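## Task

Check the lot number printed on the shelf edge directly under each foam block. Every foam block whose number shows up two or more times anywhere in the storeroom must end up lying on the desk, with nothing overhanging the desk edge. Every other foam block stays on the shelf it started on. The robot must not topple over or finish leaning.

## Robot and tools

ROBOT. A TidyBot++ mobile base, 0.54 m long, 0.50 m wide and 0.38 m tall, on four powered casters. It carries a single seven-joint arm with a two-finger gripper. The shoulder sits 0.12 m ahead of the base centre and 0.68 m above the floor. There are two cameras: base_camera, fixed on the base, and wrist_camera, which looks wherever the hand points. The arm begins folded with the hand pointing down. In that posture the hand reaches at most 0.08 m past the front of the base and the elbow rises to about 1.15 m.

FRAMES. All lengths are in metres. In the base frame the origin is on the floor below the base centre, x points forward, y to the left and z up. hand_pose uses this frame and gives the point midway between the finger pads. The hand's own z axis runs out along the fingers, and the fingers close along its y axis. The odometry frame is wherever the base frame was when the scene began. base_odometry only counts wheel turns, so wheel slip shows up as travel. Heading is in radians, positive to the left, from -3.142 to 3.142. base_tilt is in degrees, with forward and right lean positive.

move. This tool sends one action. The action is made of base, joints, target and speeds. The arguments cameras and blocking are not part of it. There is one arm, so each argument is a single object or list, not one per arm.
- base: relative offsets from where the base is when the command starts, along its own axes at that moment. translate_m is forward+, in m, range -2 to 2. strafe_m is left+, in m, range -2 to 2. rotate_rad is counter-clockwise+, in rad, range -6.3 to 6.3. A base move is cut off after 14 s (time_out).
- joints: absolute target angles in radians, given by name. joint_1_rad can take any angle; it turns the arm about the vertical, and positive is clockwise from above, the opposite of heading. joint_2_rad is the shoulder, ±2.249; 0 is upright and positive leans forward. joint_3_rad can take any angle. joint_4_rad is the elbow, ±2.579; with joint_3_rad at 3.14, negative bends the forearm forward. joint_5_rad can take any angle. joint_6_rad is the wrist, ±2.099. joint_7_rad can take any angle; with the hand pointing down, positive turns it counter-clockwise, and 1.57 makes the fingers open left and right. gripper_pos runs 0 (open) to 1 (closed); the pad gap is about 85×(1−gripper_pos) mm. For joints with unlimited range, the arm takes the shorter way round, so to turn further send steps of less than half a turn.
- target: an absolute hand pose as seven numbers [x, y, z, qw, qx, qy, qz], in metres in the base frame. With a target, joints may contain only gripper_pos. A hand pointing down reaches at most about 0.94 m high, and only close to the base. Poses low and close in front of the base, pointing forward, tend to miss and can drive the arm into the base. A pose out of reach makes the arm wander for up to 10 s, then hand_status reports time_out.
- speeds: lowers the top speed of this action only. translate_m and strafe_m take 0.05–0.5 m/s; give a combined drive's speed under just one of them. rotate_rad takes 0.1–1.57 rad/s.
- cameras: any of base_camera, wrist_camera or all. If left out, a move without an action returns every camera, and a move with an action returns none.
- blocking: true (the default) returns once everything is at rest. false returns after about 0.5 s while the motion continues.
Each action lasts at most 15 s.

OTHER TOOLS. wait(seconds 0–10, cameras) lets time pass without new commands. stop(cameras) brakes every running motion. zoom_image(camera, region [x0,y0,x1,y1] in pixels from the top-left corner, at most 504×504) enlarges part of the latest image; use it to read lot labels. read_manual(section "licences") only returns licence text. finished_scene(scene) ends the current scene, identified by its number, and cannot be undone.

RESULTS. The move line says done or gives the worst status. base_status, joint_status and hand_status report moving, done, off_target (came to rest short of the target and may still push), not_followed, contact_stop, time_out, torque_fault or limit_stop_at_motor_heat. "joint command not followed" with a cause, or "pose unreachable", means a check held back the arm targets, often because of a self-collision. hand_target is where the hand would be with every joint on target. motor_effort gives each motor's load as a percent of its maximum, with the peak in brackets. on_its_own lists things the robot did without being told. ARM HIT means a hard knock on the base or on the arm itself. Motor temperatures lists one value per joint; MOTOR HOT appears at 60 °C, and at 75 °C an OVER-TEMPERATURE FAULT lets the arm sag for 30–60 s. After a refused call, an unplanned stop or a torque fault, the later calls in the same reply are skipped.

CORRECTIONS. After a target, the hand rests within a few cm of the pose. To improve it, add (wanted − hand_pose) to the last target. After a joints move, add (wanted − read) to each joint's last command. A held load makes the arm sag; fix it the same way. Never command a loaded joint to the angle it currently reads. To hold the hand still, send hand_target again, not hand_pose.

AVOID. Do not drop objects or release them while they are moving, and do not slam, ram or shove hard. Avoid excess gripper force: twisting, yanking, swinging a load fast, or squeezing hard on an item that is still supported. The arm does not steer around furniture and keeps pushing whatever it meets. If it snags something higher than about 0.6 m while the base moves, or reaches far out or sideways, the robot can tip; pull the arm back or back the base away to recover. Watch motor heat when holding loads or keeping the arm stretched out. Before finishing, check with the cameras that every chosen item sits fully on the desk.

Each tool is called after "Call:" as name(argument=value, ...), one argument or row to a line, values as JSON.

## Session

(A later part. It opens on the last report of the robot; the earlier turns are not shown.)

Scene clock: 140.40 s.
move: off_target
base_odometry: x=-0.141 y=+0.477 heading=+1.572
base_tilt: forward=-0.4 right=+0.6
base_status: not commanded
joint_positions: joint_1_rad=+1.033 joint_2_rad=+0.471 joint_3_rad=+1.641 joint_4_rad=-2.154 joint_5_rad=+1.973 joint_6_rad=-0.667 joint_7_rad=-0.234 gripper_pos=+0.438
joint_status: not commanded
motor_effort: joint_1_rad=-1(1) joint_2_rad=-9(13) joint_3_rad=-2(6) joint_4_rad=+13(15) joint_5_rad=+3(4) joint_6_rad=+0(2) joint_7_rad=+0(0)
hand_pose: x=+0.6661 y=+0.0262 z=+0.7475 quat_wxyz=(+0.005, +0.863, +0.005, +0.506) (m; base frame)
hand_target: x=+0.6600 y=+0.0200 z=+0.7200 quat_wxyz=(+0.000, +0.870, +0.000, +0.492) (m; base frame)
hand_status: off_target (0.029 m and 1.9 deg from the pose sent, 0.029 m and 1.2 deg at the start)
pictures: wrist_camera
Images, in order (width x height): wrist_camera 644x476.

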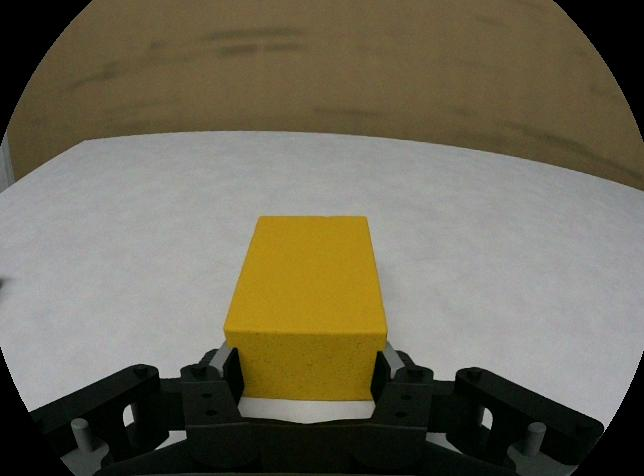

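Call:
move(
  joints={"gripper_pos":0.0},
)

Call:
move(
  target=[0.56, 0.02, 0.84, 0, 0.87, 0, 0.492],
)

Call:
move(
  base={"translate_m":-0.38},
)

Call:
move(
  joints={"joint_1_rad":-0.034,"joint_2_rad":-0.374,"joint_3_rad":3.113,"joint_4_rad":-2.3,"joint_5_rad":0,"joint_6_rad":0.5,"joint_7_rad":1.59},
  cameras=["wrist_camera"],
)

Call:
move(
  base={"rotate_rad":-1.57},
  cameras=["all"],
)

Scene clock: 141.60 s.
move: done
base_odometry: x=-0.141 y=+0.477 heading=+1.572
base_tilt: forward=-0.3 right=+0.6
base_status: not commanded
joint_positions: joint_1_rad=+1.027 joint_2_rad=+0.503 joint_3_rad=+1.653 joint_4_rad=-2.162 joint_5_rad=+1.980 joint_6_rad=-0.668 joint_7_rad=-0.234 gripper_pos=+0.000
joint_status: all done
motor_effort: joint_1_rad=+0(1) joint_2_rad=-13(16) joint_3_rad=-7(8) joint_4_rad=+13(16) joint_5_rad=+3(5) joint_6_rad=+0(2) joint_7_rad=-1(1)
hand_pose: x=+0.6655 y=+0.0229 z=+0.7341 quat_wxyz=(-0.003, +0.868, +0.002, +0.496) (m; base frame)
hand_target: x=+0.6600 y=+0.0200 z=+0.7200 quat_wxyz=(+0.000, +0.870, +0.000, +0.492) (m; base frame)
hand_status: not commanded
pictures: none

Scene clock: 144.83 s.
move: done
base_odometry: x=-0.141 y=+0.477 heading=+1.572
base_tilt: forward=-0.3 right=+0.6
base_status: not commanded
joint_positions: joint_1_rad=+0.106 joint_2_rad=-0.305 joint_3_rad=+2.998 joint_4_rad=-2.134 joint_5_rad=+0.107 joint_6_rad=-0.336 joint_7_rad=+1.441 gripper_pos=+0.000
joint_status: not commanded
motor_effort: joint_1_rad=-1(3) joint_2_rad=-9(14) joint_3_rad=+1(7) joint_4_rad=+21(21) joint_5_rad=+1(4) joint_6_rad=+7(8) joint_7_rad=+0(2)
hand_pose: x=+0.5535 y=+0.0103 z=+0.8281 quat_wxyz=(+0.021, +0.882, +0.003, +0.470) (m; base frame)
hand_target: x=+0.5600 y=+0.0200 z=+0.8400 quat_wxyz=(+0.000, +0.870, +0.000, +0.492) (m; base frame)
hand_status: done (0.017 m and 3.8 deg from the pose sent, 0.149 m and 0.6 deg at the start)
pictures: none

Scene clock: 147.07 s.
move: done
base_odometry: x=-0.141 y=+0.097 heading=+1.571
base_tilt: forward=-0.3 right=+0.6
base_status: done
joint_positions: joint_1_rad=+0.104 joint_2_rad=-0.315 joint_3_rad=+3.001 joint_4_rad=-2.134 joint_5_rad=+0.104 joint_6_rad=-0.330 joint_7_rad=+1.442 gripper_pos=+0.000
joint_status: not commanded
motor_effort: joint_1_rad=+0(1) joint_2_rad=-9(12) joint_3_rad=+1(3) joint_4_rad=+21(22) joint_5_rad=+1(2) joint_6_rad=+7(8) joint_7_rad=+0(1)
hand_pose: x=+0.5529 y=+0.0107 z=+0.8338 quat_wxyz=(+0.020, +0.879, +0.003, +0.477) (m; base frame)
hand_target: x=+0.5600 y=+0.0200 z=+0.8400 quat_wxyz=(+0.000, +0.870, +0.000, +0.492) (m; base frame)
hand_status: not commanded
pictures: none

Scene clock: 148.63 s.
move: done
base_odometry: x=-0.141 y=+0.097 heading=+1.571
base_tilt: forward=-0.3 right=+0.6
base_status: not commanded
joint_positions: joint_1_rad=-0.015 joint_2_rad=-0.365 joint_3_rad=+3.097 joint_4_rad=-2.271 joint_5_rad=+0.070 joint_6_rad=+0.441 joint_7_rad=+1.546 gripper_pos=+0.000
joint_status: all done
motor_effort: joint_1_rad=-1(1) joint_2_rad=-8(10) joint_3_rad=+1(1) joint_4_rad=+22(23) joint_5_rad=+1(2) joint_6_rad=+9(10) joint_7_rad=+0(1)
hand_pose: x=+0.5730 y=+0.0417 z=+1.0040 quat_wxyz=(-0.011, +0.667, +0.049, +0.743) (m; base frame)
hand_target: x=+0.5667 y=+0.0319 z=+1.0089 quat_wxyz=(-0.012, +0.653, +0.030, +0.756) (m; base frame)
hand_status: not commanded
pictures: wrist_camera
Images, in order (width x height): wrist_camera 644x476.

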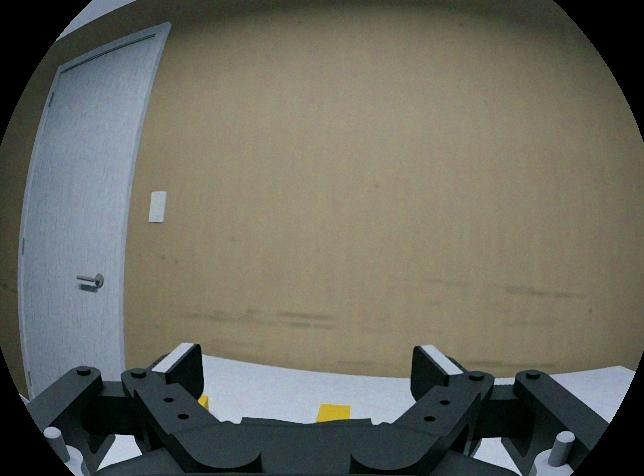

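Scene clock: 150.97 s.
move: done
base_odometry: x=-0.141 y=+0.097 heading=+0.002
base_tilt: forward=-0.4 right=+0.6
base_status: done
joint_positions: joint_1_rad=-0.020 joint_2_rad=-0.365 joint_3_rad=+3.108 joint_4_rad=-2.271 joint_5_rad=+0.066 joint_6_rad=+0.445 joint_7_rad=+1.547 gripper_pos=+0.000
joint_status: not commanded
motor_effort: joint_1_rad=-1(2) joint_2_rad=-7(10) joint_3_rad=+1(3) joint_4_rad=+21(23) joint_5_rad=+0(1) joint_6_rad=+9(10) joint_7_rad=+0(1)
hand_pose: x=+0.5733 y=+0.0378 z=+1.0052 quat_wxyz=(-0.012, +0.666, +0.044, +0.744) (m; base frame)
hand_target: x=+0.5667 y=+0.0319 z=+1.0089 quat_wxyz=(-0.012, +0.653, +0.030, +0.756) (m; base frame)
hand_status: not commanded
pictures: base_camera, wrist_camera
Images, in order (width x height): base_camera 644x364, wrist_camera 644x476.

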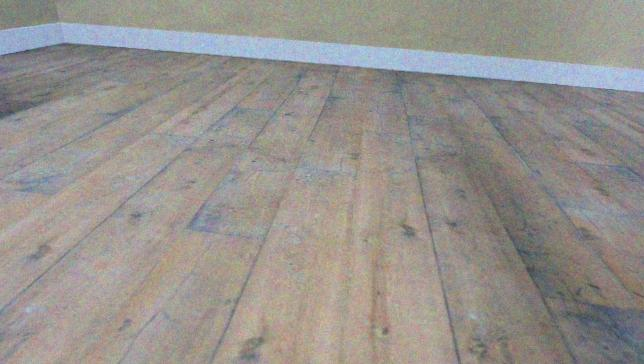

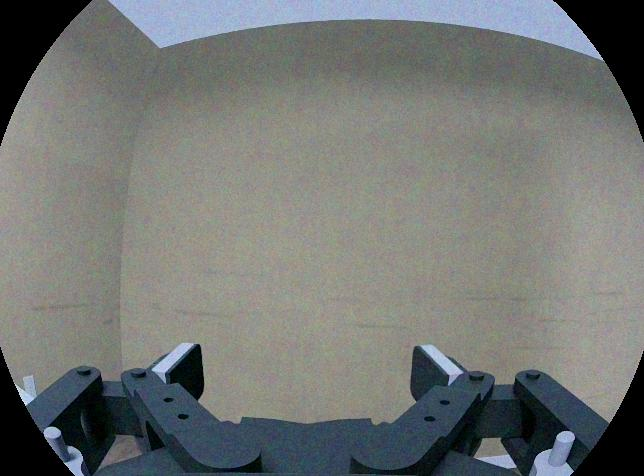

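Call:
move(
  base={"translate_m":1.45},
  joints={"joint_6_rad":0.15},
)

Call:
move(
  base={"rotate_rad":-1.57},
  cameras=["wrist_camera"],
)

Scene clock: 155.43 s.
move: done
base_odometry: x=+1.309 y=+0.100 heading=+0.001
base_tilt: forward=-0.3 right=+0.6
base_status: done
joint_positions: joint_1_rad=-0.020 joint_2_rad=-0.376 joint_3_rad=+3.108 joint_4_rad=-2.285 joint_5_rad=+0.066 joint_6_rad=+0.167 joint_7_rad=+1.547 gripper_pos=+0.000
joint_status: all done
motor_effort: joint_1_rad=+0(1) joint_2_rad=-7(10) joint_3_rad=+1(2) joint_4_rad=+22(24) joint_5_rad=+1(1) joint_6_rad=+8(11) joint_7_rad=+0(1)
hand_pose: x=+0.5664 y=+0.0310 z=+0.9155 quat_wxyz=(-0.003, +0.764, +0.043, +0.644) (m; base frame)
hand_target: x=+0.5635 y=+0.0306 z=+0.9005 quat_wxyz=(-0.009, +0.775, +0.034, +0.631) (m; base frame)
hand_status: not commanded
pictures: none

Scene clock: 157.77 s.
move: done
base_odometry: x=+1.309 y=+0.100 heading=-1.568
base_tilt: forward=-0.3 right=+0.6
base_status: done
joint_positions: joint_1_rad=-0.022 joint_2_rad=-0.376 joint_3_rad=+3.111 joint_4_rad=-2.285 joint_5_rad=+0.066 joint_6_rad=+0.167 joint_7_rad=+1.547 gripper_pos=+0.000
joint_status: not commanded
motor_effort: joint_1_rad=+0(2) joint_2_rad=-7(9) joint_3_rad=+1(2) joint_4_rad=+22(22) joint_5_rad=+1(1) joint_6_rad=+9(9) joint_7_rad=+0(1)
hand_pose: x=+0.5665 y=+0.0299 z=+0.9155 quat_wxyz=(-0.003, +0.764, +0.042, +0.644) (m; base frame)
hand_target: x=+0.5635 y=+0.0306 z=+0.9005 quat_wxyz=(-0.009, +0.775, +0.034, +0.631) (m; base frame)
hand_status: not commanded
pictures: wrist_camera
Images, in order (width x height): wrist_camera 644x476.

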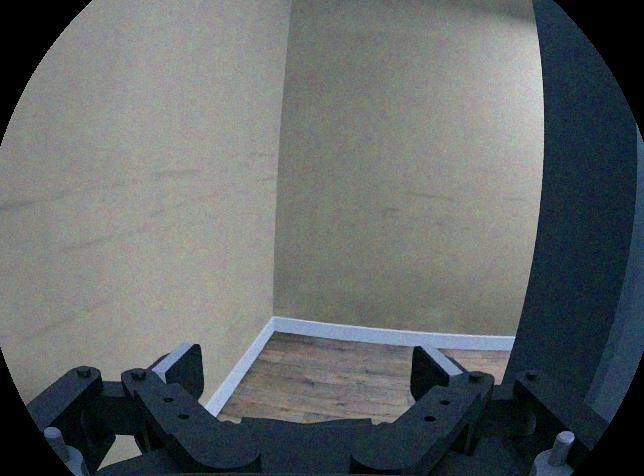

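Call:
move(
  base={"translate_m":1.45},
)

Call:
move(
  base={"rotate_rad":-1.3},
  cameras=["wrist_camera"],
)

Scene clock: 162.17 s.
move: done
base_odometry: x=+1.313 y=-1.350 heading=-1.569
base_tilt: forward=-0.3 right=+0.6
base_status: done
joint_positions: joint_1_rad=-0.022 joint_2_rad=-0.377 joint_3_rad=+3.111 joint_4_rad=-2.285 joint_5_rad=+0.066 joint_6_rad=+0.167 joint_7_rad=+1.547 gripper_pos=+0.000
joint_status: not commanded
motor_effort: joint_1_rad=-1(1) joint_2_rad=-7(10) joint_3_rad=+1(1) joint_4_rad=+21(22) joint_5_rad=+0(1) joint_6_rad=+8(9) joint_7_rad=+0(1)
hand_pose: x=+0.5663 y=+0.0299 z=+0.9158 quat_wxyz=(-0.003, +0.764, +0.042, +0.644) (m; base frame)
hand_target: x=+0.5635 y=+0.0306 z=+0.9005 quat_wxyz=(-0.009, +0.775, +0.034, +0.631) (m; base frame)
hand_status: not commanded
pictures: none

Scene clock: 164.27 s.
move: done
base_odometry: x=+1.313 y=-1.350 heading=-2.868
base_tilt: forward=-0.3 right=+0.6
base_status: done
joint_positions: joint_1_rad=-0.023 joint_2_rad=-0.377 joint_3_rad=+3.113 joint_4_rad=-2.285 joint_5_rad=+0.066 joint_6_rad=+0.167 joint_7_rad=+1.547 gripper_pos=+0.000
joint_status: not commanded
motor_effort: joint_1_rad=+0(2) joint_2_rad=-7(9) joint_3_rad=+1(2) joint_4_rad=+22(22) joint_5_rad=+1(1) joint_6_rad=+8(9) joint_7_rad=+0(1)
hand_pose: x=+0.5664 y=+0.0294 z=+0.9159 quat_wxyz=(-0.003, +0.764, +0.042, +0.644) (m; base frame)
hand_target: x=+0.5635 y=+0.0306 z=+0.9005 quat_wxyz=(-0.009, +0.775, +0.034, +0.631) (m; base frame)
hand_status: not commanded
pictures: wrist_camera
Images, in order (width x height): wrist_camera 644x476.

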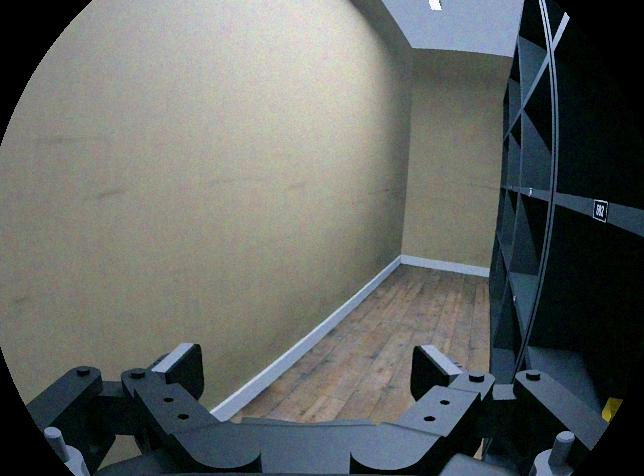

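Call:
move(
  base={"rotate_rad":-0.27},
  joints={"joint_1_rad":0.8,"joint_4_rad":-2.52,"joint_6_rad":0.4},
)

Call:
move(
  base={"strafe_m":0.3},
  cameras=["wrist_camera"],
)

Scene clock: 172.03 s.
move: done
base_odometry: x=+1.313 y=-1.350 heading=-3.137
base_tilt: forward=-0.4 right=+0.6
base_status: done
joint_positions: joint_1_rad=+0.782 joint_2_rad=-0.377 joint_3_rad=+3.123 joint_4_rad=-2.488 joint_5_rad=+0.042 joint_6_rad=+0.342 joint_7_rad=+1.551 gripper_pos=+0.000
joint_status: all done
motor_effort: joint_1_rad=-1(24) joint_2_rad=-6(9) joint_3_rad=+1(29) joint_4_rad=+21(22) joint_5_rad=+1(7) joint_6_rad=+8(10) joint_7_rad=+0(1)
hand_pose: x=+0.4265 y=-0.2858 z=+0.8497 quat_wxyz=(+0.240, +0.723, -0.276, +0.586) (m; base frame)
hand_target: x=+0.4190 y=-0.2886 z=+0.8480 quat_wxyz=(+0.252, +0.714, -0.279, +0.591) (m; base frame)
hand_status: not commanded
pictures: none

Scene clock: 173.97 s.
move: done
base_odometry: x=+1.314 y=-1.650 heading=-3.138
base_tilt: forward=-0.3 right=+0.6
base_status: done
joint_positions: joint_1_rad=+0.783 joint_2_rad=-0.377 joint_3_rad=+3.122 joint_4_rad=-2.491 joint_5_rad=+0.042 joint_6_rad=+0.345 joint_7_rad=+1.551 gripper_pos=+0.000
joint_status: not commanded
motor_effort: joint_1_rad=+0(1) joint_2_rad=-6(8) joint_3_rad=+1(2) joint_4_rad=+20(21) joint_5_rad=+1(1) joint_6_rad=+9(10) joint_7_rad=+0(1)
hand_pose: x=+0.4264 y=-0.2850 z=+0.8487 quat_wxyz=(+0.240, +0.723, -0.275, +0.586) (m; base frame)
hand_target: x=+0.4190 y=-0.2886 z=+0.8480 quat_wxyz=(+0.252, +0.714, -0.279, +0.591) (m; base frame)
hand_status: not commanded
pictures: wrist_camera
Images, in order (width x height): wrist_camera 644x476.

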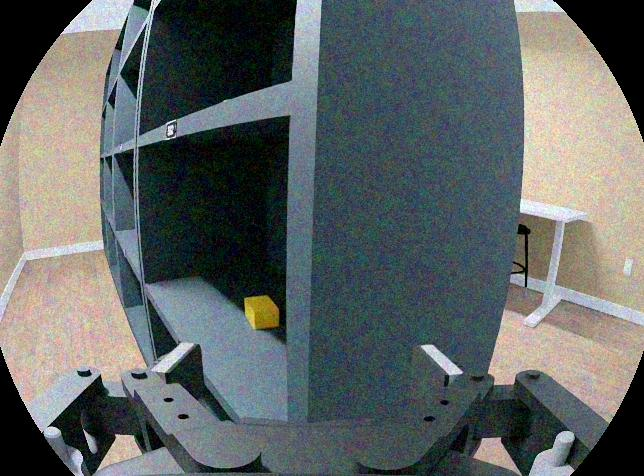

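Call:
move(
  base={"translate_m":0.55},
  joints={"joint_1_rad":1.0},
  cameras=["wrist_camera"],
)

Call:
zoom_image(
  camera="wrist_camera",
  region=[100, 80, 400, 360],
)

Call:
move(
  base={"translate_m":0.7},
  cameras=["wrist_camera"],
)

Call:
zoom_image(
  camera="wrist_camera",
  region=[100, 80, 400, 360],
)

Call:
move(
  base={"translate_m":0.7},
  cameras=["wrist_camera"],
)

Call:
zoom_image(
  camera="wrist_camera",
  region=[100, 80, 400, 360],
)

Scene clock: 176.73 s.
move: done
base_odometry: x=+0.764 y=-1.652 heading=-3.138
base_tilt: forward=-0.3 right=+0.6
base_status: done
joint_positions: joint_1_rad=+0.983 joint_2_rad=-0.377 joint_3_rad=+3.121 joint_4_rad=-2.492 joint_5_rad=+0.042 joint_6_rad=+0.346 joint_7_rad=+1.551 gripper_pos=+0.000
joint_status: all done
motor_effort: joint_1_rad=-1(2) joint_2_rad=-6(7) joint_3_rad=+1(2) joint_4_rad=+20(21) joint_5_rad=+1(1) joint_6_rad=+9(9) joint_7_rad=+0(1)
hand_pose: x=+0.3638 y=-0.3402 z=+0.8489 quat_wxyz=(+0.297, +0.692, -0.346, +0.560) (m; base frame)
hand_target: x=+0.3557 y=-0.3424 z=+0.8480 quat_wxyz=(+0.309, +0.682, -0.349, +0.563) (m; base frame)
hand_status: not commanded
pictures: wrist_camera
Images, in order (width x height): wrist_camera 644x476.

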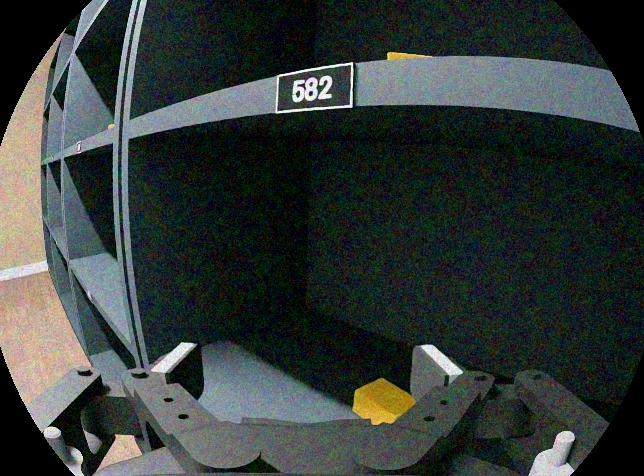

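Scaled by 1.680.

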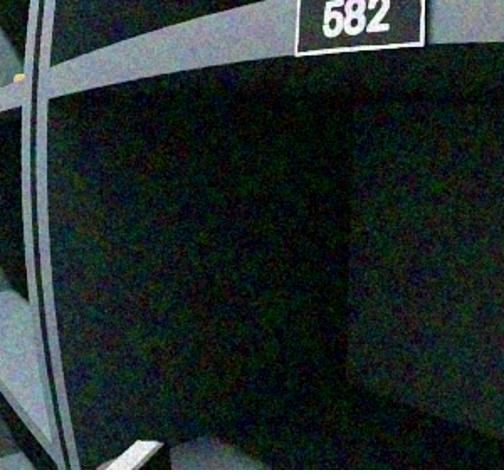

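Scene clock: 179.50 s.
move: done
base_odometry: x=+0.064 y=-1.655 heading=-3.137
base_tilt: forward=-0.3 right=+0.6
base_status: done
joint_positions: joint_1_rad=+0.983 joint_2_rad=-0.377 joint_3_rad=+3.121 joint_4_rad=-2.492 joint_5_rad=+0.042 joint_6_rad=+0.347 joint_7_rad=+1.551 gripper_pos=+0.000
joint_status: not commanded
motor_effort: joint_1_rad=-1(1) joint_2_rad=-5(7) joint_3_rad=+1(2) joint_4_rad=+21(21) joint_5_rad=+1(1) joint_6_rad=+9(9) joint_7_rad=+0(1)
hand_pose: x=+0.3638 y=-0.3402 z=+0.8489 quat_wxyz=(+0.297, +0.692, -0.346, +0.560) (m; base frame)
hand_target: x=+0.3557 y=-0.3424 z=+0.8480 quat_wxyz=(+0.309, +0.682, -0.349, +0.563) (m; base frame)
hand_status: not commanded
pictures: wrist_camera
Images, in order (width x height): wrist_camera 644x476.

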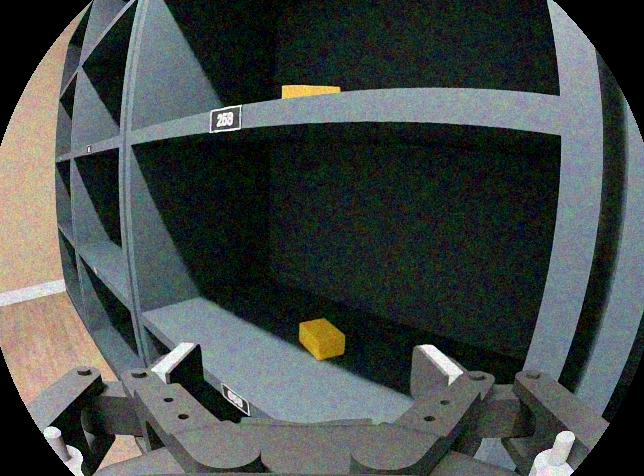

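Scaled by 1.680.

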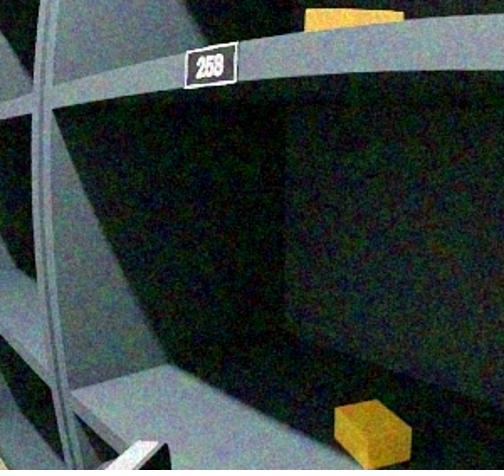

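Scene clock: 182.27 s.
move: done
base_odometry: x=-0.636 y=-1.658 heading=-3.137
base_tilt: forward=-0.3 right=+0.6
base_status: done
joint_positions: joint_1_rad=+0.984 joint_2_rad=-0.377 joint_3_rad=+3.121 joint_4_rad=-2.492 joint_5_rad=+0.042 joint_6_rad=+0.347 joint_7_rad=+1.551 gripper_pos=+0.000
joint_status: not commanded
motor_effort: joint_1_rad=+0(1) joint_2_rad=-5(7) joint_3_rad=+1(2) joint_4_rad=+20(21) joint_5_rad=+1(1) joint_6_rad=+9(10) joint_7_rad=+0(1)
hand_pose: x=+0.3637 y=-0.3402 z=+0.8489 quat_wxyz=(+0.297, +0.692, -0.346, +0.560) (m; base frame)
hand_target: x=+0.3557 y=-0.3424 z=+0.8480 quat_wxyz=(+0.309, +0.682, -0.349, +0.563) (m; base frame)
hand_status: not commanded
pictures: wrist_camera
Images, in order (width x height): wrist_camera 644x476.

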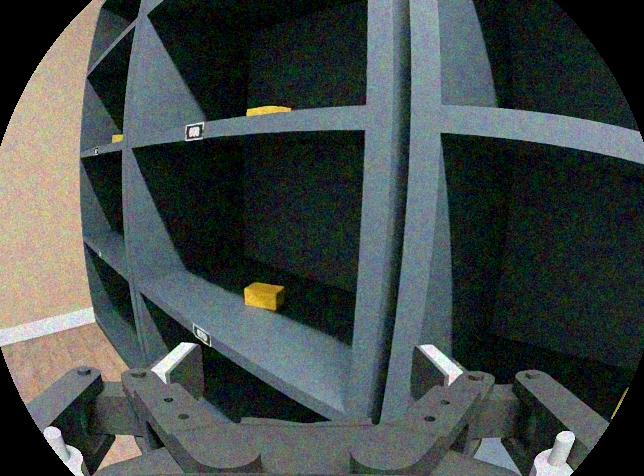

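Scaled by 1.680.

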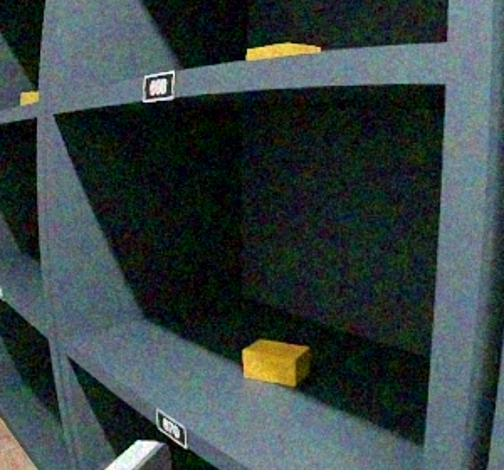

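Call:
move(
  base={"translate_m":0.35},
  joints={"joint_6_rad":0.15},
  cameras=["wrist_camera"],
)

Call:
move(
  base={"translate_m":0.65},
  cameras=["wrist_camera"],
)

Scene clock: 184.53 s.
move: done
base_odometry: x=-0.986 y=-1.660 heading=-3.137
base_tilt: forward=-0.3 right=+0.6
base_status: done
joint_positions: joint_1_rad=+0.984 joint_2_rad=-0.377 joint_3_rad=+3.120 joint_4_rad=-2.506 joint_5_rad=+0.042 joint_6_rad=+0.157 joint_7_rad=+1.551 gripper_pos=+0.000
joint_status: all done
motor_effort: joint_1_rad=-1(1) joint_2_rad=-5(7) joint_3_rad=+1(2) joint_4_rad=+19(22) joint_5_rad=+1(1) joint_6_rad=+8(10) joint_7_rad=+0(1)
hand_pose: x=+0.3496 y=-0.3244 z=+0.7849 quat_wxyz=(+0.262, +0.745, -0.375, +0.486) (m; base frame)
hand_target: x=+0.3422 y=-0.3239 z=+0.7739 quat_wxyz=(+0.262, +0.748, -0.383, +0.474) (m; base frame)
hand_status: not commanded
pictures: wrist_camera
Images, in order (width x height): wrist_camera 644x476.

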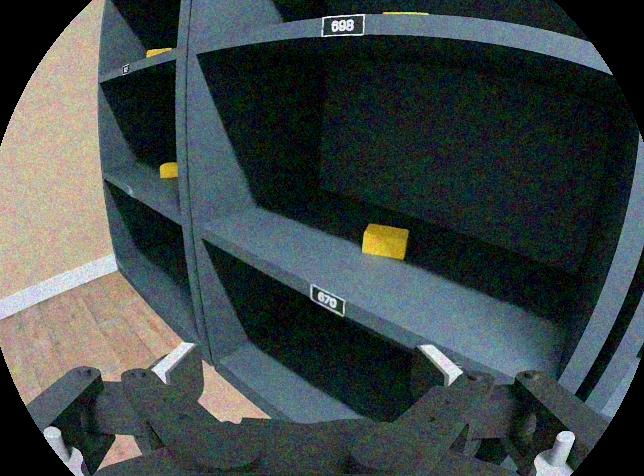

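Scene clock: 187.20 s.
move: done
base_odometry: x=-1.636 y=-1.663 heading=-3.136
base_tilt: forward=-0.3 right=+0.6
base_status: done
joint_positions: joint_1_rad=+0.984 joint_2_rad=-0.377 joint_3_rad=+3.120 joint_4_rad=-2.506 joint_5_rad=+0.042 joint_6_rad=+0.157 joint_7_rad=+1.551 gripper_pos=+0.000
joint_status: not commanded
motor_effort: joint_1_rad=-1(1) joint_2_rad=-5(7) joint_3_rad=+1(2) joint_4_rad=+20(21) joint_5_rad=+1(1) joint_6_rad=+8(9) joint_7_rad=+0(1)
hand_pose: x=+0.3496 y=-0.3244 z=+0.7849 quat_wxyz=(+0.262, +0.745, -0.375, +0.486) (m; base frame)
hand_target: x=+0.3422 y=-0.3239 z=+0.7739 quat_wxyz=(+0.262, +0.748, -0.383, +0.474) (m; base frame)
hand_status: not commanded
pictures: wrist_camera
Images, in order (width x height): wrist_camera 644x476.

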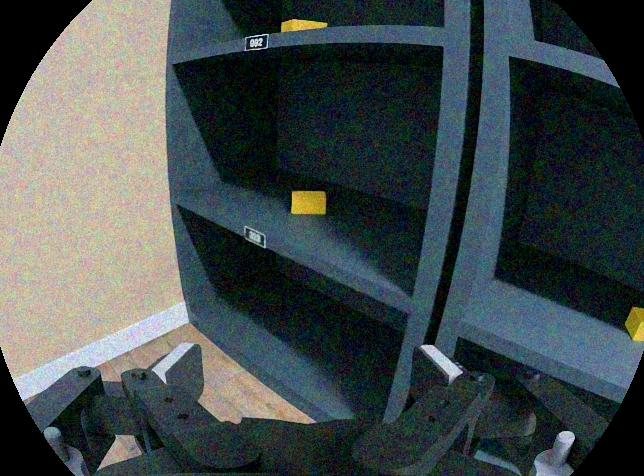

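Call:
move(
  base={"translate_m":0.3},
  cameras=["wrist_camera"],
)

Call:
zoom_image(
  camera="wrist_camera",
  region=[280, 220, 400, 320],
)

Call:
zoom_image(
  camera="wrist_camera",
  region=[280, 0, 400, 100],
)

Call:
move(
  base={"translate_m":-1.65},
  cameras=["wrist_camera"],
)

Call:
move(
  base={"translate_m":-0.85},
  cameras=["wrist_camera"],
)

Scene clock: 191.13 s.
move: time_out
base_odometry: x=-1.933 y=-1.665 heading=-3.139
base_tilt: forward=-0.3 right=+0.6
base_status: translate_m time_out (by the wheels' count: +0.297 of +0.300)
joint_positions: joint_1_rad=+0.984 joint_2_rad=-0.377 joint_3_rad=+3.118 joint_4_rad=-2.506 joint_5_rad=+0.042 joint_6_rad=+0.157 joint_7_rad=+1.551 gripper_pos=+0.000
joint_status: not commanded
motor_effort: joint_1_rad=+0(1) joint_2_rad=-6(10) joint_3_rad=+1(4) joint_4_rad=+19(21) joint_5_rad=+0(1) joint_6_rad=+8(9) joint_7_rad=+0(1)
hand_pose: x=+0.3502 y=-0.3240 z=+0.7846 quat_wxyz=(+0.261, +0.745, -0.374, +0.486) (m; base frame)
hand_target: x=+0.3422 y=-0.3239 z=+0.7739 quat_wxyz=(+0.262, +0.748, -0.383, +0.474) (m; base frame)
hand_status: not commanded
pictures: wrist_camera
Images, in order (width x height): wrist_camera 644x476.

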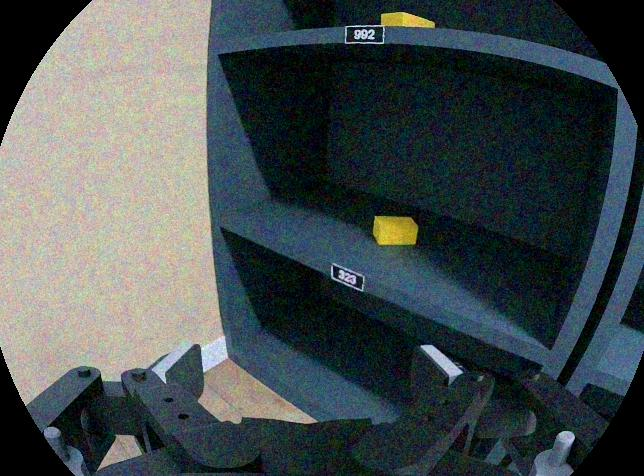

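Scaled by 4.200.

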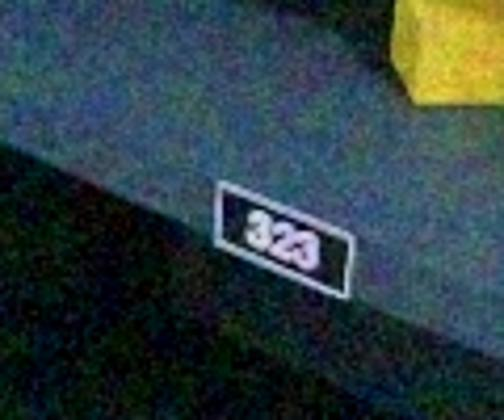

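Scaled by 4.200.

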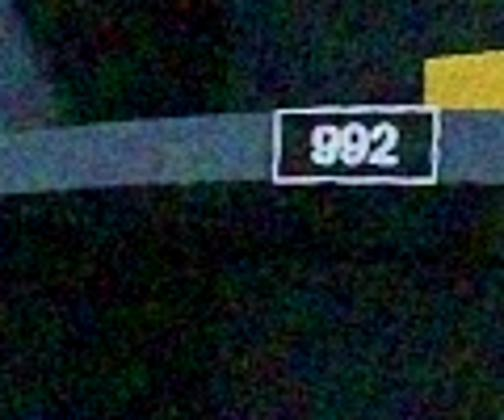

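not run: a stop that you did not command came earlier in this reply.

not run: a stop that you did not command came earlier in this reply.

Call:
move(
  base={"translate_m":1.0},
)

Scene clock: 206.27 s.
move: time_out
base_odometry: x=-2.848 y=-1.667 heading=-3.124
base_tilt: forward=-0.4 right=+0.6
base_status: translate_m time_out (by the wheels' count: +0.914 of +1.000)
joint_positions: joint_1_rad=+1.137 joint_2_rad=-0.421 joint_3_rad=+3.251 joint_4_rad=-2.568 joint_5_rad=+0.037 joint_6_rad=+0.103 joint_7_rad=+1.560 gripper_pos=+0.000
joint_status: not commanded
motor_effort: joint_1_rad=-24(44) joint_2_rad=+6(23) joint_3_rad=-24(44) joint_4_rad=+30(42) joint_5_rad=+3(5) joint_6_rad=+14(21) joint_7_rad=-1(2)
hand_pose: x=+0.2397 y=-0.3498 z=+0.7525 quat_wxyz=(+0.291, +0.696, -0.495, +0.432) (m; base frame)
hand_target: x=+0.3422 y=-0.3239 z=+0.7739 quat_wxyz=(+0.262, +0.748, -0.383, +0.474) (m; base frame)
hand_status: not commanded
pictures: none

Call:
move(
  base={"translate_m":-0.5},
  cameras=["all"],
)

Scene clock: 210.83 s.
move: time_out
base_odometry: x=-2.349 y=-1.658 heading=-3.123
base_tilt: forward=-0.3 right=+0.6
base_status: translate_m time_out (by the wheels' count: -0.498 of -0.500)
joint_positions: joint_1_rad=+1.002 joint_2_rad=-0.377 joint_3_rad=+3.109 joint_4_rad=-2.529 joint_5_rad=+0.037 joint_6_rad=+0.109 joint_7_rad=+1.560 gripper_pos=+0.000
joint_status: not commanded
motor_effort: joint_1_rad=-1(27) joint_2_rad=-5(7) joint_3_rad=+0(27) joint_4_rad=+19(27) joint_5_rad=+1(4) joint_6_rad=+8(13) joint_7_rad=+0(1)
hand_pose: x=+0.3387 y=-0.3156 z=+0.7585 quat_wxyz=(+0.253, +0.761, -0.385, +0.457) (m; base frame)
hand_target: x=+0.3422 y=-0.3239 z=+0.7739 quat_wxyz=(+0.262, +0.748, -0.383, +0.474) (m; base frame)
hand_status: not commanded
pictures: base_camera, wrist_camera
Images, in order (width x height): base_camera 644x364, wrist_camera 644x476.

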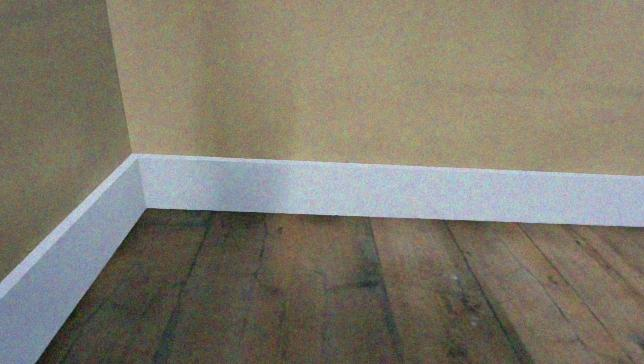

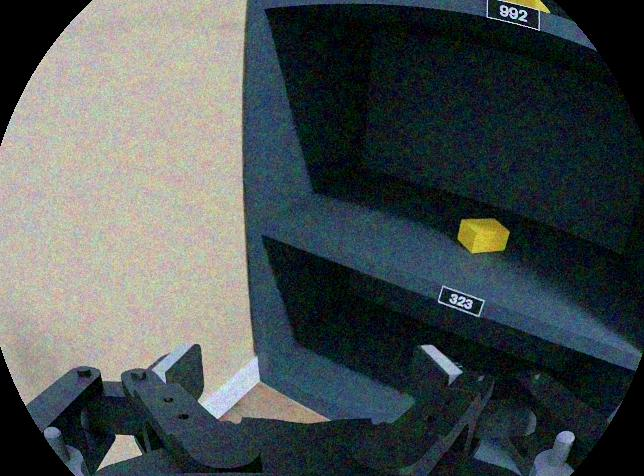

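Call:
move(
  base={"translate_m":-1.1},
  cameras=["wrist_camera"],
)

Call:
move(
  base={"translate_m":-0.75},
  cameras=["wrist_camera"],
)

Call:
move(
  base={"translate_m":-0.75},
  cameras=["wrist_camera"],
)

Scene clock: 215.47 s.
move: done
base_odometry: x=-1.250 y=-1.637 heading=-3.123
base_tilt: forward=-0.4 right=+0.6
base_status: done
joint_positions: joint_1_rad=+1.002 joint_2_rad=-0.377 joint_3_rad=+3.109 joint_4_rad=-2.529 joint_5_rad=+0.037 joint_6_rad=+0.109 joint_7_rad=+1.560 gripper_pos=+0.000
joint_status: not commanded
motor_effort: joint_1_rad=+0(1) joint_2_rad=-5(7) joint_3_rad=+1(2) joint_4_rad=+19(20) joint_5_rad=+1(1) joint_6_rad=+8(9) joint_7_rad=+0(1)
hand_pose: x=+0.3388 y=-0.3156 z=+0.7585 quat_wxyz=(+0.253, +0.761, -0.385, +0.457) (m; base frame)
hand_target: x=+0.3422 y=-0.3239 z=+0.7739 quat_wxyz=(+0.262, +0.748, -0.383, +0.474) (m; base frame)
hand_status: not commanded
pictures: wrist_camera
Images, in order (width x height): wrist_camera 644x476.

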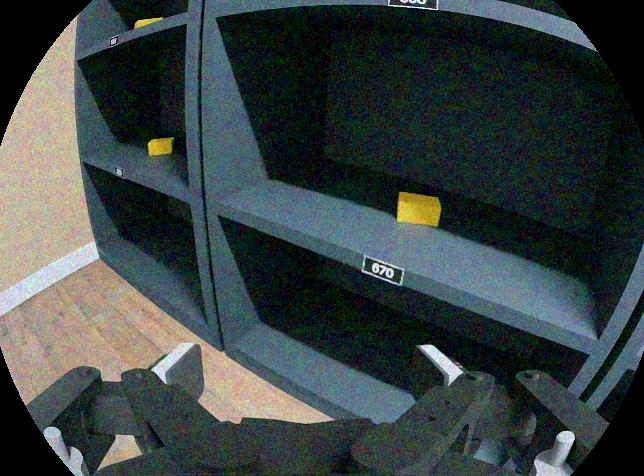

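Scene clock: 218.27 s.
move: done
base_odometry: x=-0.501 y=-1.623 heading=-3.124
base_tilt: forward=-0.4 right=+0.6
base_status: done
joint_positions: joint_1_rad=+1.002 joint_2_rad=-0.377 joint_3_rad=+3.109 joint_4_rad=-2.529 joint_5_rad=+0.037 joint_6_rad=+0.109 joint_7_rad=+1.560 gripper_pos=+0.000
joint_status: not commanded
motor_effort: joint_1_rad=+0(1) joint_2_rad=-5(7) joint_3_rad=+1(2) joint_4_rad=+19(20) joint_5_rad=+1(1) joint_6_rad=+8(8) joint_7_rad=+0(1)
hand_pose: x=+0.3388 y=-0.3156 z=+0.7585 quat_wxyz=(+0.253, +0.761, -0.385, +0.457) (m; base frame)
hand_target: x=+0.3422 y=-0.3239 z=+0.7739 quat_wxyz=(+0.262, +0.748, -0.383, +0.474) (m; base frame)
hand_status: not commanded
pictures: wrist_camera
Images, in order (width x height): wrist_camera 644x476.

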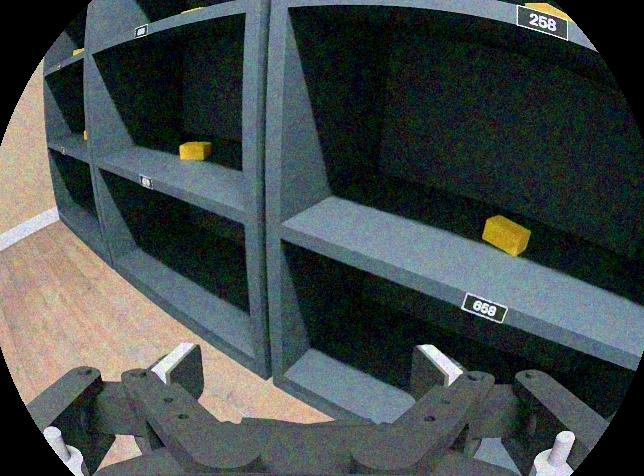

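Scene clock: 221.13 s.
move: done
base_odometry: x=+0.249 y=-1.609 heading=-3.124
base_tilt: forward=-0.4 right=+0.6
base_status: done
joint_positions: joint_1_rad=+1.002 joint_2_rad=-0.377 joint_3_rad=+3.109 joint_4_rad=-2.529 joint_5_rad=+0.037 joint_6_rad=+0.109 joint_7_rad=+1.560 gripper_pos=+0.000
joint_status: not commanded
motor_effort: joint_1_rad=+0(1) joint_2_rad=-5(7) joint_3_rad=+1(2) joint_4_rad=+18(20) joint_5_rad=+1(1) joint_6_rad=+8(9) joint_7_rad=+0(1)
hand_pose: x=+0.3388 y=-0.3156 z=+0.7586 quat_wxyz=(+0.253, +0.761, -0.385, +0.457) (m; base frame)
hand_target: x=+0.3422 y=-0.3239 z=+0.7739 quat_wxyz=(+0.262, +0.748, -0.383, +0.474) (m; base frame)
hand_status: not commanded
pictures: wrist_camera
Images, in order (width x height): wrist_camera 644x476.

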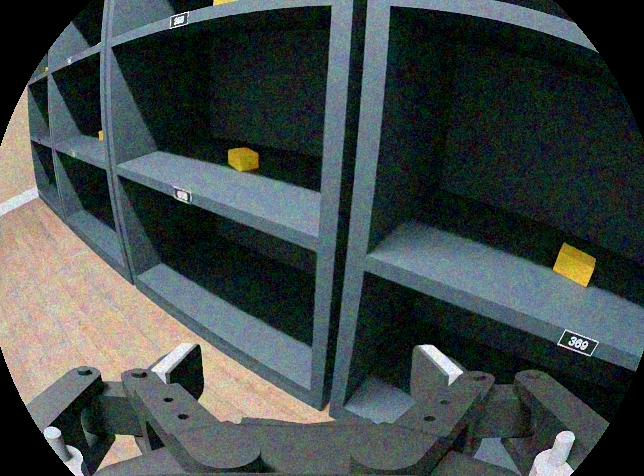

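Call:
move(
  base={"translate_m":1.95,"strafe_m":0.05},
  joints={"joint_1_rad":0,"joint_6_rad":-0.9},
)

Call:
move(
  base={"rotate_rad":-1.585},
)

Call:
move(
  target=[0.45, 0.0, 1.13, 0, 0.887, 0, 0.462],
  cameras=["all"],
)

Scene clock: 230.33 s.
move: time_out
base_odometry: x=-1.698 y=-1.693 heading=-3.125
base_tilt: forward=-0.3 right=+0.6
base_status: translate_m time_out (by the wheels' count: +1.948 of +1.950); strafe_m time_out (by the wheels' count: +0.050 of +0.050)
joint_positions: joint_1_rad=+0.019 joint_2_rad=-0.376 joint_3_rad=+3.109 joint_4_rad=-2.528 joint_5_rad=+0.037 joint_6_rad=-0.850 joint_7_rad=+1.560 gripper_pos=+0.000
joint_status: all done
motor_effort: joint_1_rad=-1(2) joint_2_rad=-1(7) joint_3_rad=+1(3) joint_4_rad=+15(20) joint_5_rad=+1(2) joint_6_rad=+1(8) joint_7_rad=+0(1)
hand_pose: x=+0.2701 y=-0.0066 z=+0.5923 quat_wxyz=(+0.020, +0.997, +0.012, +0.070) (m; base frame)
hand_target: x=+0.2584 y=+0.0041 z=+0.5924 quat_wxyz=(+0.005, +0.999, +0.023, +0.048) (m; base frame)
hand_status: not commanded
pictures: none

not run: a stop that you did not command came earlier in this reply.

not run: a stop that you did not command came earlier in this reply.

Call:
move(
  base={"rotate_rad":-1.585},
)

Call:
move(
  target=[0.45, 0.0, 1.13, 0, 0.887, 0, 0.462],
  cameras=["all"],
)

Scene clock: 235.23 s.
move: time_out
base_odometry: x=-1.692 y=-1.688 heading=+3.038
base_tilt: forward=-0.3 right=+0.6
base_status: rotate_rad time_out (by the wheels' count: -0.120 of -1.585)
joint_positions: joint_1_rad=+0.017 joint_2_rad=-0.377 joint_3_rad=+3.110 joint_4_rad=-2.528 joint_5_rad=+0.036 joint_6_rad=-0.852 joint_7_rad=+1.560 gripper_pos=+0.000
joint_status: not commanded
motor_effort: joint_1_rad=+0(2) joint_2_rad=-1(6) joint_3_rad=+1(3) joint_4_rad=+15(17) joint_5_rad=+1(3) joint_6_rad=+2(2) joint_7_rad=+0(1)
hand_pose: x=+0.2696 y=-0.0063 z=+0.5923 quat_wxyz=(+0.019, +0.997, +0.012, +0.069) (m; base frame)
hand_target: x=+0.2584 y=+0.0041 z=+0.5924 quat_wxyz=(+0.005, +0.999, +0.023, +0.048) (m; base frame)
hand_status: not commanded
pictures: none

not run: a stop that you did not command came earlier in this reply.

Call:
move(
  base={"rotate_rad":0.11},
)

Call:
move(
  base={"strafe_m":-0.13},
  cameras=["all"],
)

Scene clock: 236.23 s.
move: done
base_odometry: x=-1.692 y=-1.688 heading=-3.136
base_tilt: forward=-0.4 right=+0.6
base_status: done
joint_positions: joint_1_rad=+0.016 joint_2_rad=-0.377 joint_3_rad=+3.110 joint_4_rad=-2.528 joint_5_rad=+0.036 joint_6_rad=-0.852 joint_7_rad=+1.560 gripper_pos=+0.000
joint_status: not commanded
motor_effort: joint_1_rad=+0(1) joint_2_rad=-1(2) joint_3_rad=+1(1) joint_4_rad=+15(16) joint_5_rad=+1(1) joint_6_rad=+2(2) joint_7_rad=+0(1)
hand_pose: x=+0.2696 y=-0.0062 z=+0.5923 quat_wxyz=(+0.019, +0.997, +0.013, +0.069) (m; base frame)
hand_target: x=+0.2584 y=+0.0041 z=+0.5924 quat_wxyz=(+0.005, +0.999, +0.023, +0.048) (m; base frame)
hand_status: not commanded
pictures: none

Scene clock: 237.63 s.
move: done
base_odometry: x=-1.693 y=-1.558 heading=-3.136
base_tilt: forward=-0.3 right=+0.6
base_status: done
joint_positions: joint_1_rad=+0.016 joint_2_rad=-0.377 joint_3_rad=+3.110 joint_4_rad=-2.528 joint_5_rad=+0.036 joint_6_rad=-0.852 joint_7_rad=+1.560 gripper_pos=+0.000
joint_status: not commanded
motor_effort: joint_1_rad=-1(1) joint_2_rad=-2(2) joint_3_rad=+0(1) joint_4_rad=+15(16) joint_5_rad=+1(2) joint_6_rad=+1(2) joint_7_rad=+0(1)
hand_pose: x=+0.2695 y=-0.0062 z=+0.5923 quat_wxyz=(+0.019, +0.997, +0.013, +0.069) (m; base frame)
hand_target: x=+0.2584 y=+0.0041 z=+0.5924 quat_wxyz=(+0.005, +0.999, +0.023, +0.048) (m; base frame)
hand_status: not commanded
pictures: base_camera, wrist_camera
Images, in order (width x height): base_camera 644x364, wrist_camera 644x476.

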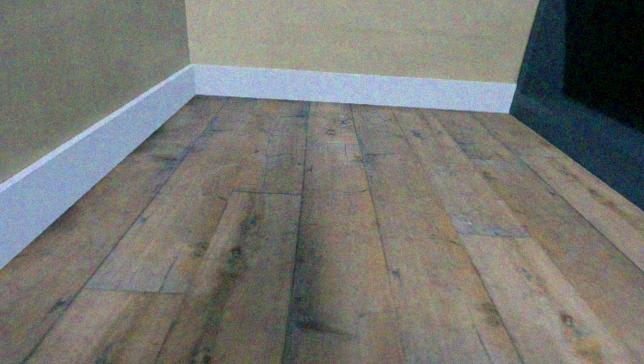

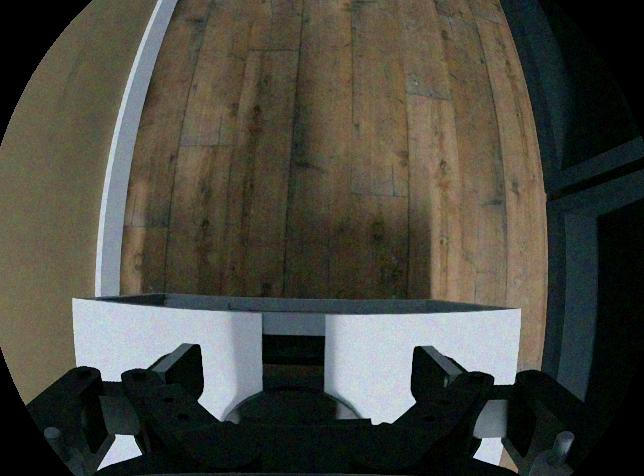

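Call:
move(
  base={"strafe_m":-0.07},
)

Call:
move(
  base={"rotate_rad":-1.574},
  speeds={"rotate_rad":1.0},
  joints={"joint_1_rad":-1.57},
)

Call:
move(
  joints={"joint_2_rad":-0.34,"joint_3_rad":3.14,"joint_4_rad":-1.3,"joint_5_rad":0,"joint_6_rad":-1.15,"joint_7_rad":1.57},
  cameras=["all"],
)

Scene clock: 239.20 s.
move: done
base_odometry: x=-1.693 y=-1.488 heading=-3.137
base_tilt: forward=-0.3 right=+0.6
base_status: done
joint_positions: joint_1_rad=+0.016 joint_2_rad=-0.377 joint_3_rad=+3.110 joint_4_rad=-2.528 joint_5_rad=+0.036 joint_6_rad=-0.852 joint_7_rad=+1.560 gripper_pos=+0.000
joint_status: not commanded
motor_effort: joint_1_rad=-1(1) joint_2_rad=-1(2) joint_3_rad=+1(1) joint_4_rad=+15(16) joint_5_rad=+1(2) joint_6_rad=+1(2) joint_7_rad=+0(1)
hand_pose: x=+0.2695 y=-0.0062 z=+0.5923 quat_wxyz=(+0.019, +0.997, +0.013, +0.069) (m; base frame)
hand_target: x=+0.2584 y=+0.0041 z=+0.5924 quat_wxyz=(+0.005, +0.999, +0.023, +0.048) (m; base frame)
hand_status: not commanded
pictures: none

Scene clock: 242.00 s.
move: done
base_odometry: x=-1.693 y=-1.488 heading=+1.573
base_tilt: forward=-0.3 right=+0.6
base_status: done
joint_positions: joint_1_rad=-1.551 joint_2_rad=-0.377 joint_3_rad=+3.110 joint_4_rad=-2.528 joint_5_rad=+0.036 joint_6_rad=-0.853 joint_7_rad=+1.560 gripper_pos=+0.000
joint_status: all done
motor_effort: joint_1_rad=+0(2) joint_2_rad=-1(2) joint_3_rad=+1(1) joint_4_rad=+15(16) joint_5_rad=+1(1) joint_6_rad=+2(2) joint_7_rad=-1(1)
hand_pose: x=+0.1258 y=+0.1505 z=+0.5923 quat_wxyz=(-0.035, +0.698, +0.713, +0.062) (m; base frame)
hand_target: x=+0.1150 y=+0.1394 z=+0.5924 quat_wxyz=(-0.030, +0.690, +0.722, +0.037) (m; base frame)
hand_status: not commanded
pictures: none

Scene clock: 244.50 s.
move: done
base_odometry: x=-1.693 y=-1.488 heading=+1.573
base_tilt: forward=-0.4 right=+0.6
base_status: not commanded
joint_positions: joint_1_rad=-1.551 joint_2_rad=-0.361 joint_3_rad=+3.123 joint_4_rad=-1.314 joint_5_rad=+0.036 joint_6_rad=-1.101 joint_7_rad=+1.560 gripper_pos=+0.000
joint_status: all done
motor_effort: joint_1_rad=-1(1) joint_2_rad=-6(8) joint_3_rad=+1(1) joint_4_rad=+19(21) joint_5_rad=+1(2) joint_6_rad=+8(9) joint_7_rad=+0(1)
hand_pose: x=+0.1259 y=+0.3830 z=+1.1131 quat_wxyz=(-0.353, +0.609, +0.601, +0.379) (m; base frame)
hand_target: x=+0.1172 y=+0.3843 z=+1.0989 quat_wxyz=(-0.349, +0.615, +0.615, +0.349) (m; base frame)
hand_status: not commanded
pictures: base_camera, wrist_camera
Images, in order (width x height): base_camera 644x364, wrist_camera 644x476.

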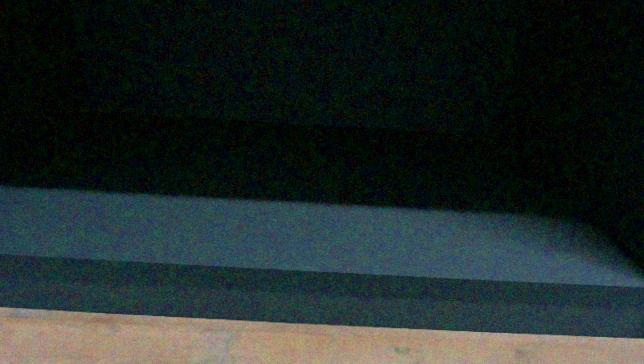

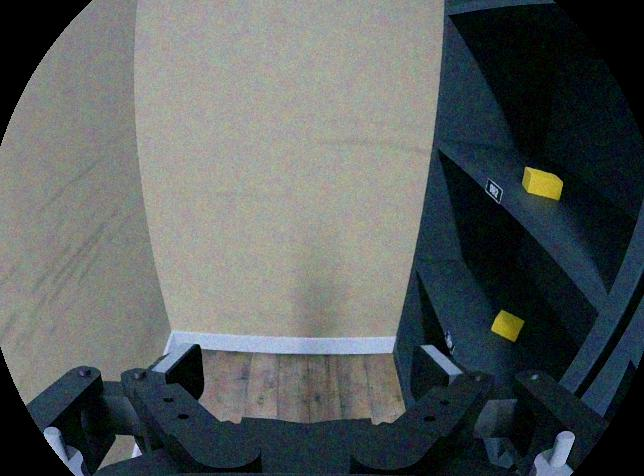

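Sweep partly in and look.

Call:
move(
  joints={"joint_1_rad":-0.6},
  cameras=["wrist_camera"],
)

Call:
move(
  joints={"joint_1_rad":0.0},
  cameras=["wrist_camera"],
)

Scene clock: 246.87 s.
move: done
base_odometry: x=-1.693 y=-1.488 heading=+1.573
base_tilt: forward=-0.4 right=+0.6
base_status: not commanded
joint_positions: joint_1_rad=-0.619 joint_2_rad=-0.359 joint_3_rad=+3.128 joint_4_rad=-1.314 joint_5_rad=+0.036 joint_6_rad=-1.102 joint_7_rad=+1.560 gripper_pos=+0.000
joint_status: all done
motor_effort: joint_1_rad=-1(2) joint_2_rad=-5(6) joint_3_rad=+1(1) joint_4_rad=+19(20) joint_5_rad=+1(1) joint_6_rad=+8(9) joint_7_rad=+0(1)
hand_pose: x=+0.4327 y=+0.2212 z=+1.1123 quat_wxyz=(-0.144, +0.815, +0.261, +0.496) (m; base frame)
hand_target: x=+0.4350 y=+0.2188 z=+1.0989 quat_wxyz=(-0.146, +0.831, +0.257, +0.471) (m; base frame)
hand_status: not commanded
pictures: wrist_camera
Images, in order (width x height): wrist_camera 644x476.

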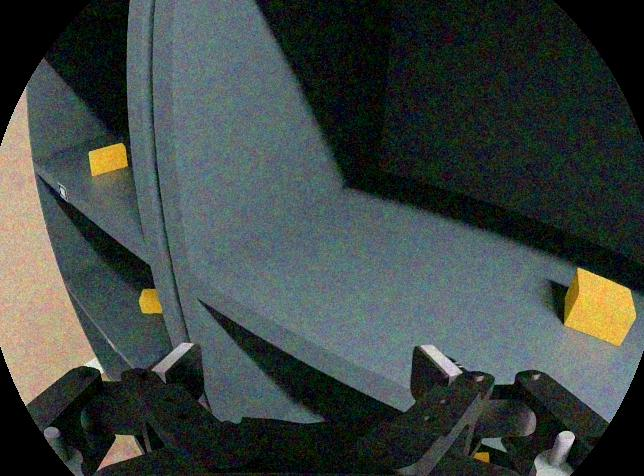

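Scene clock: 248.70 s.
move: done
base_odometry: x=-1.693 y=-1.488 heading=+1.573
base_tilt: forward=-0.3 right=+0.6
base_status: not commanded
joint_positions: joint_1_rad=-0.019 joint_2_rad=-0.359 joint_3_rad=+3.129 joint_4_rad=-1.314 joint_5_rad=+0.036 joint_6_rad=-1.102 joint_7_rad=+1.560 gripper_pos=+0.000
joint_status: all done
motor_effort: joint_1_rad=-1(2) joint_2_rad=-6(6) joint_3_rad=+1(1) joint_4_rad=+19(19) joint_5_rad=+1(1) joint_6_rad=+8(8) joint_7_rad=+0(0)
hand_pose: x=+0.5028 y=+0.0046 z=+1.1122 quat_wxyz=(+0.009, +0.856, +0.008, +0.517) (m; base frame)
hand_target: x=+0.5033 y=+0.0021 z=+1.0989 quat_wxyz=(+0.000, +0.870, +0.000, +0.493) (m; base frame)
hand_status: not commanded
pictures: wrist_camera
Images, in order (width x height): wrist_camera 644x476.

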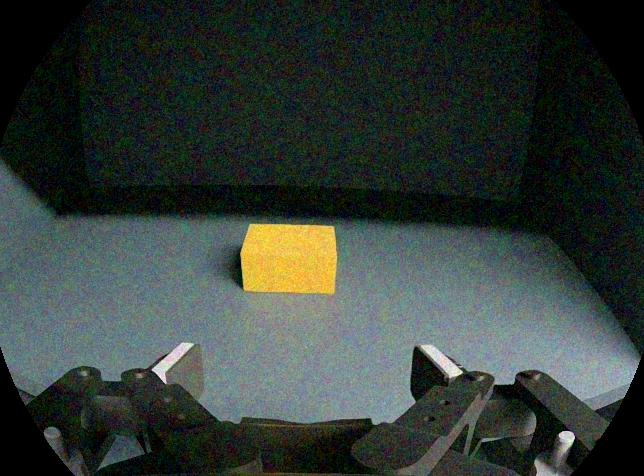

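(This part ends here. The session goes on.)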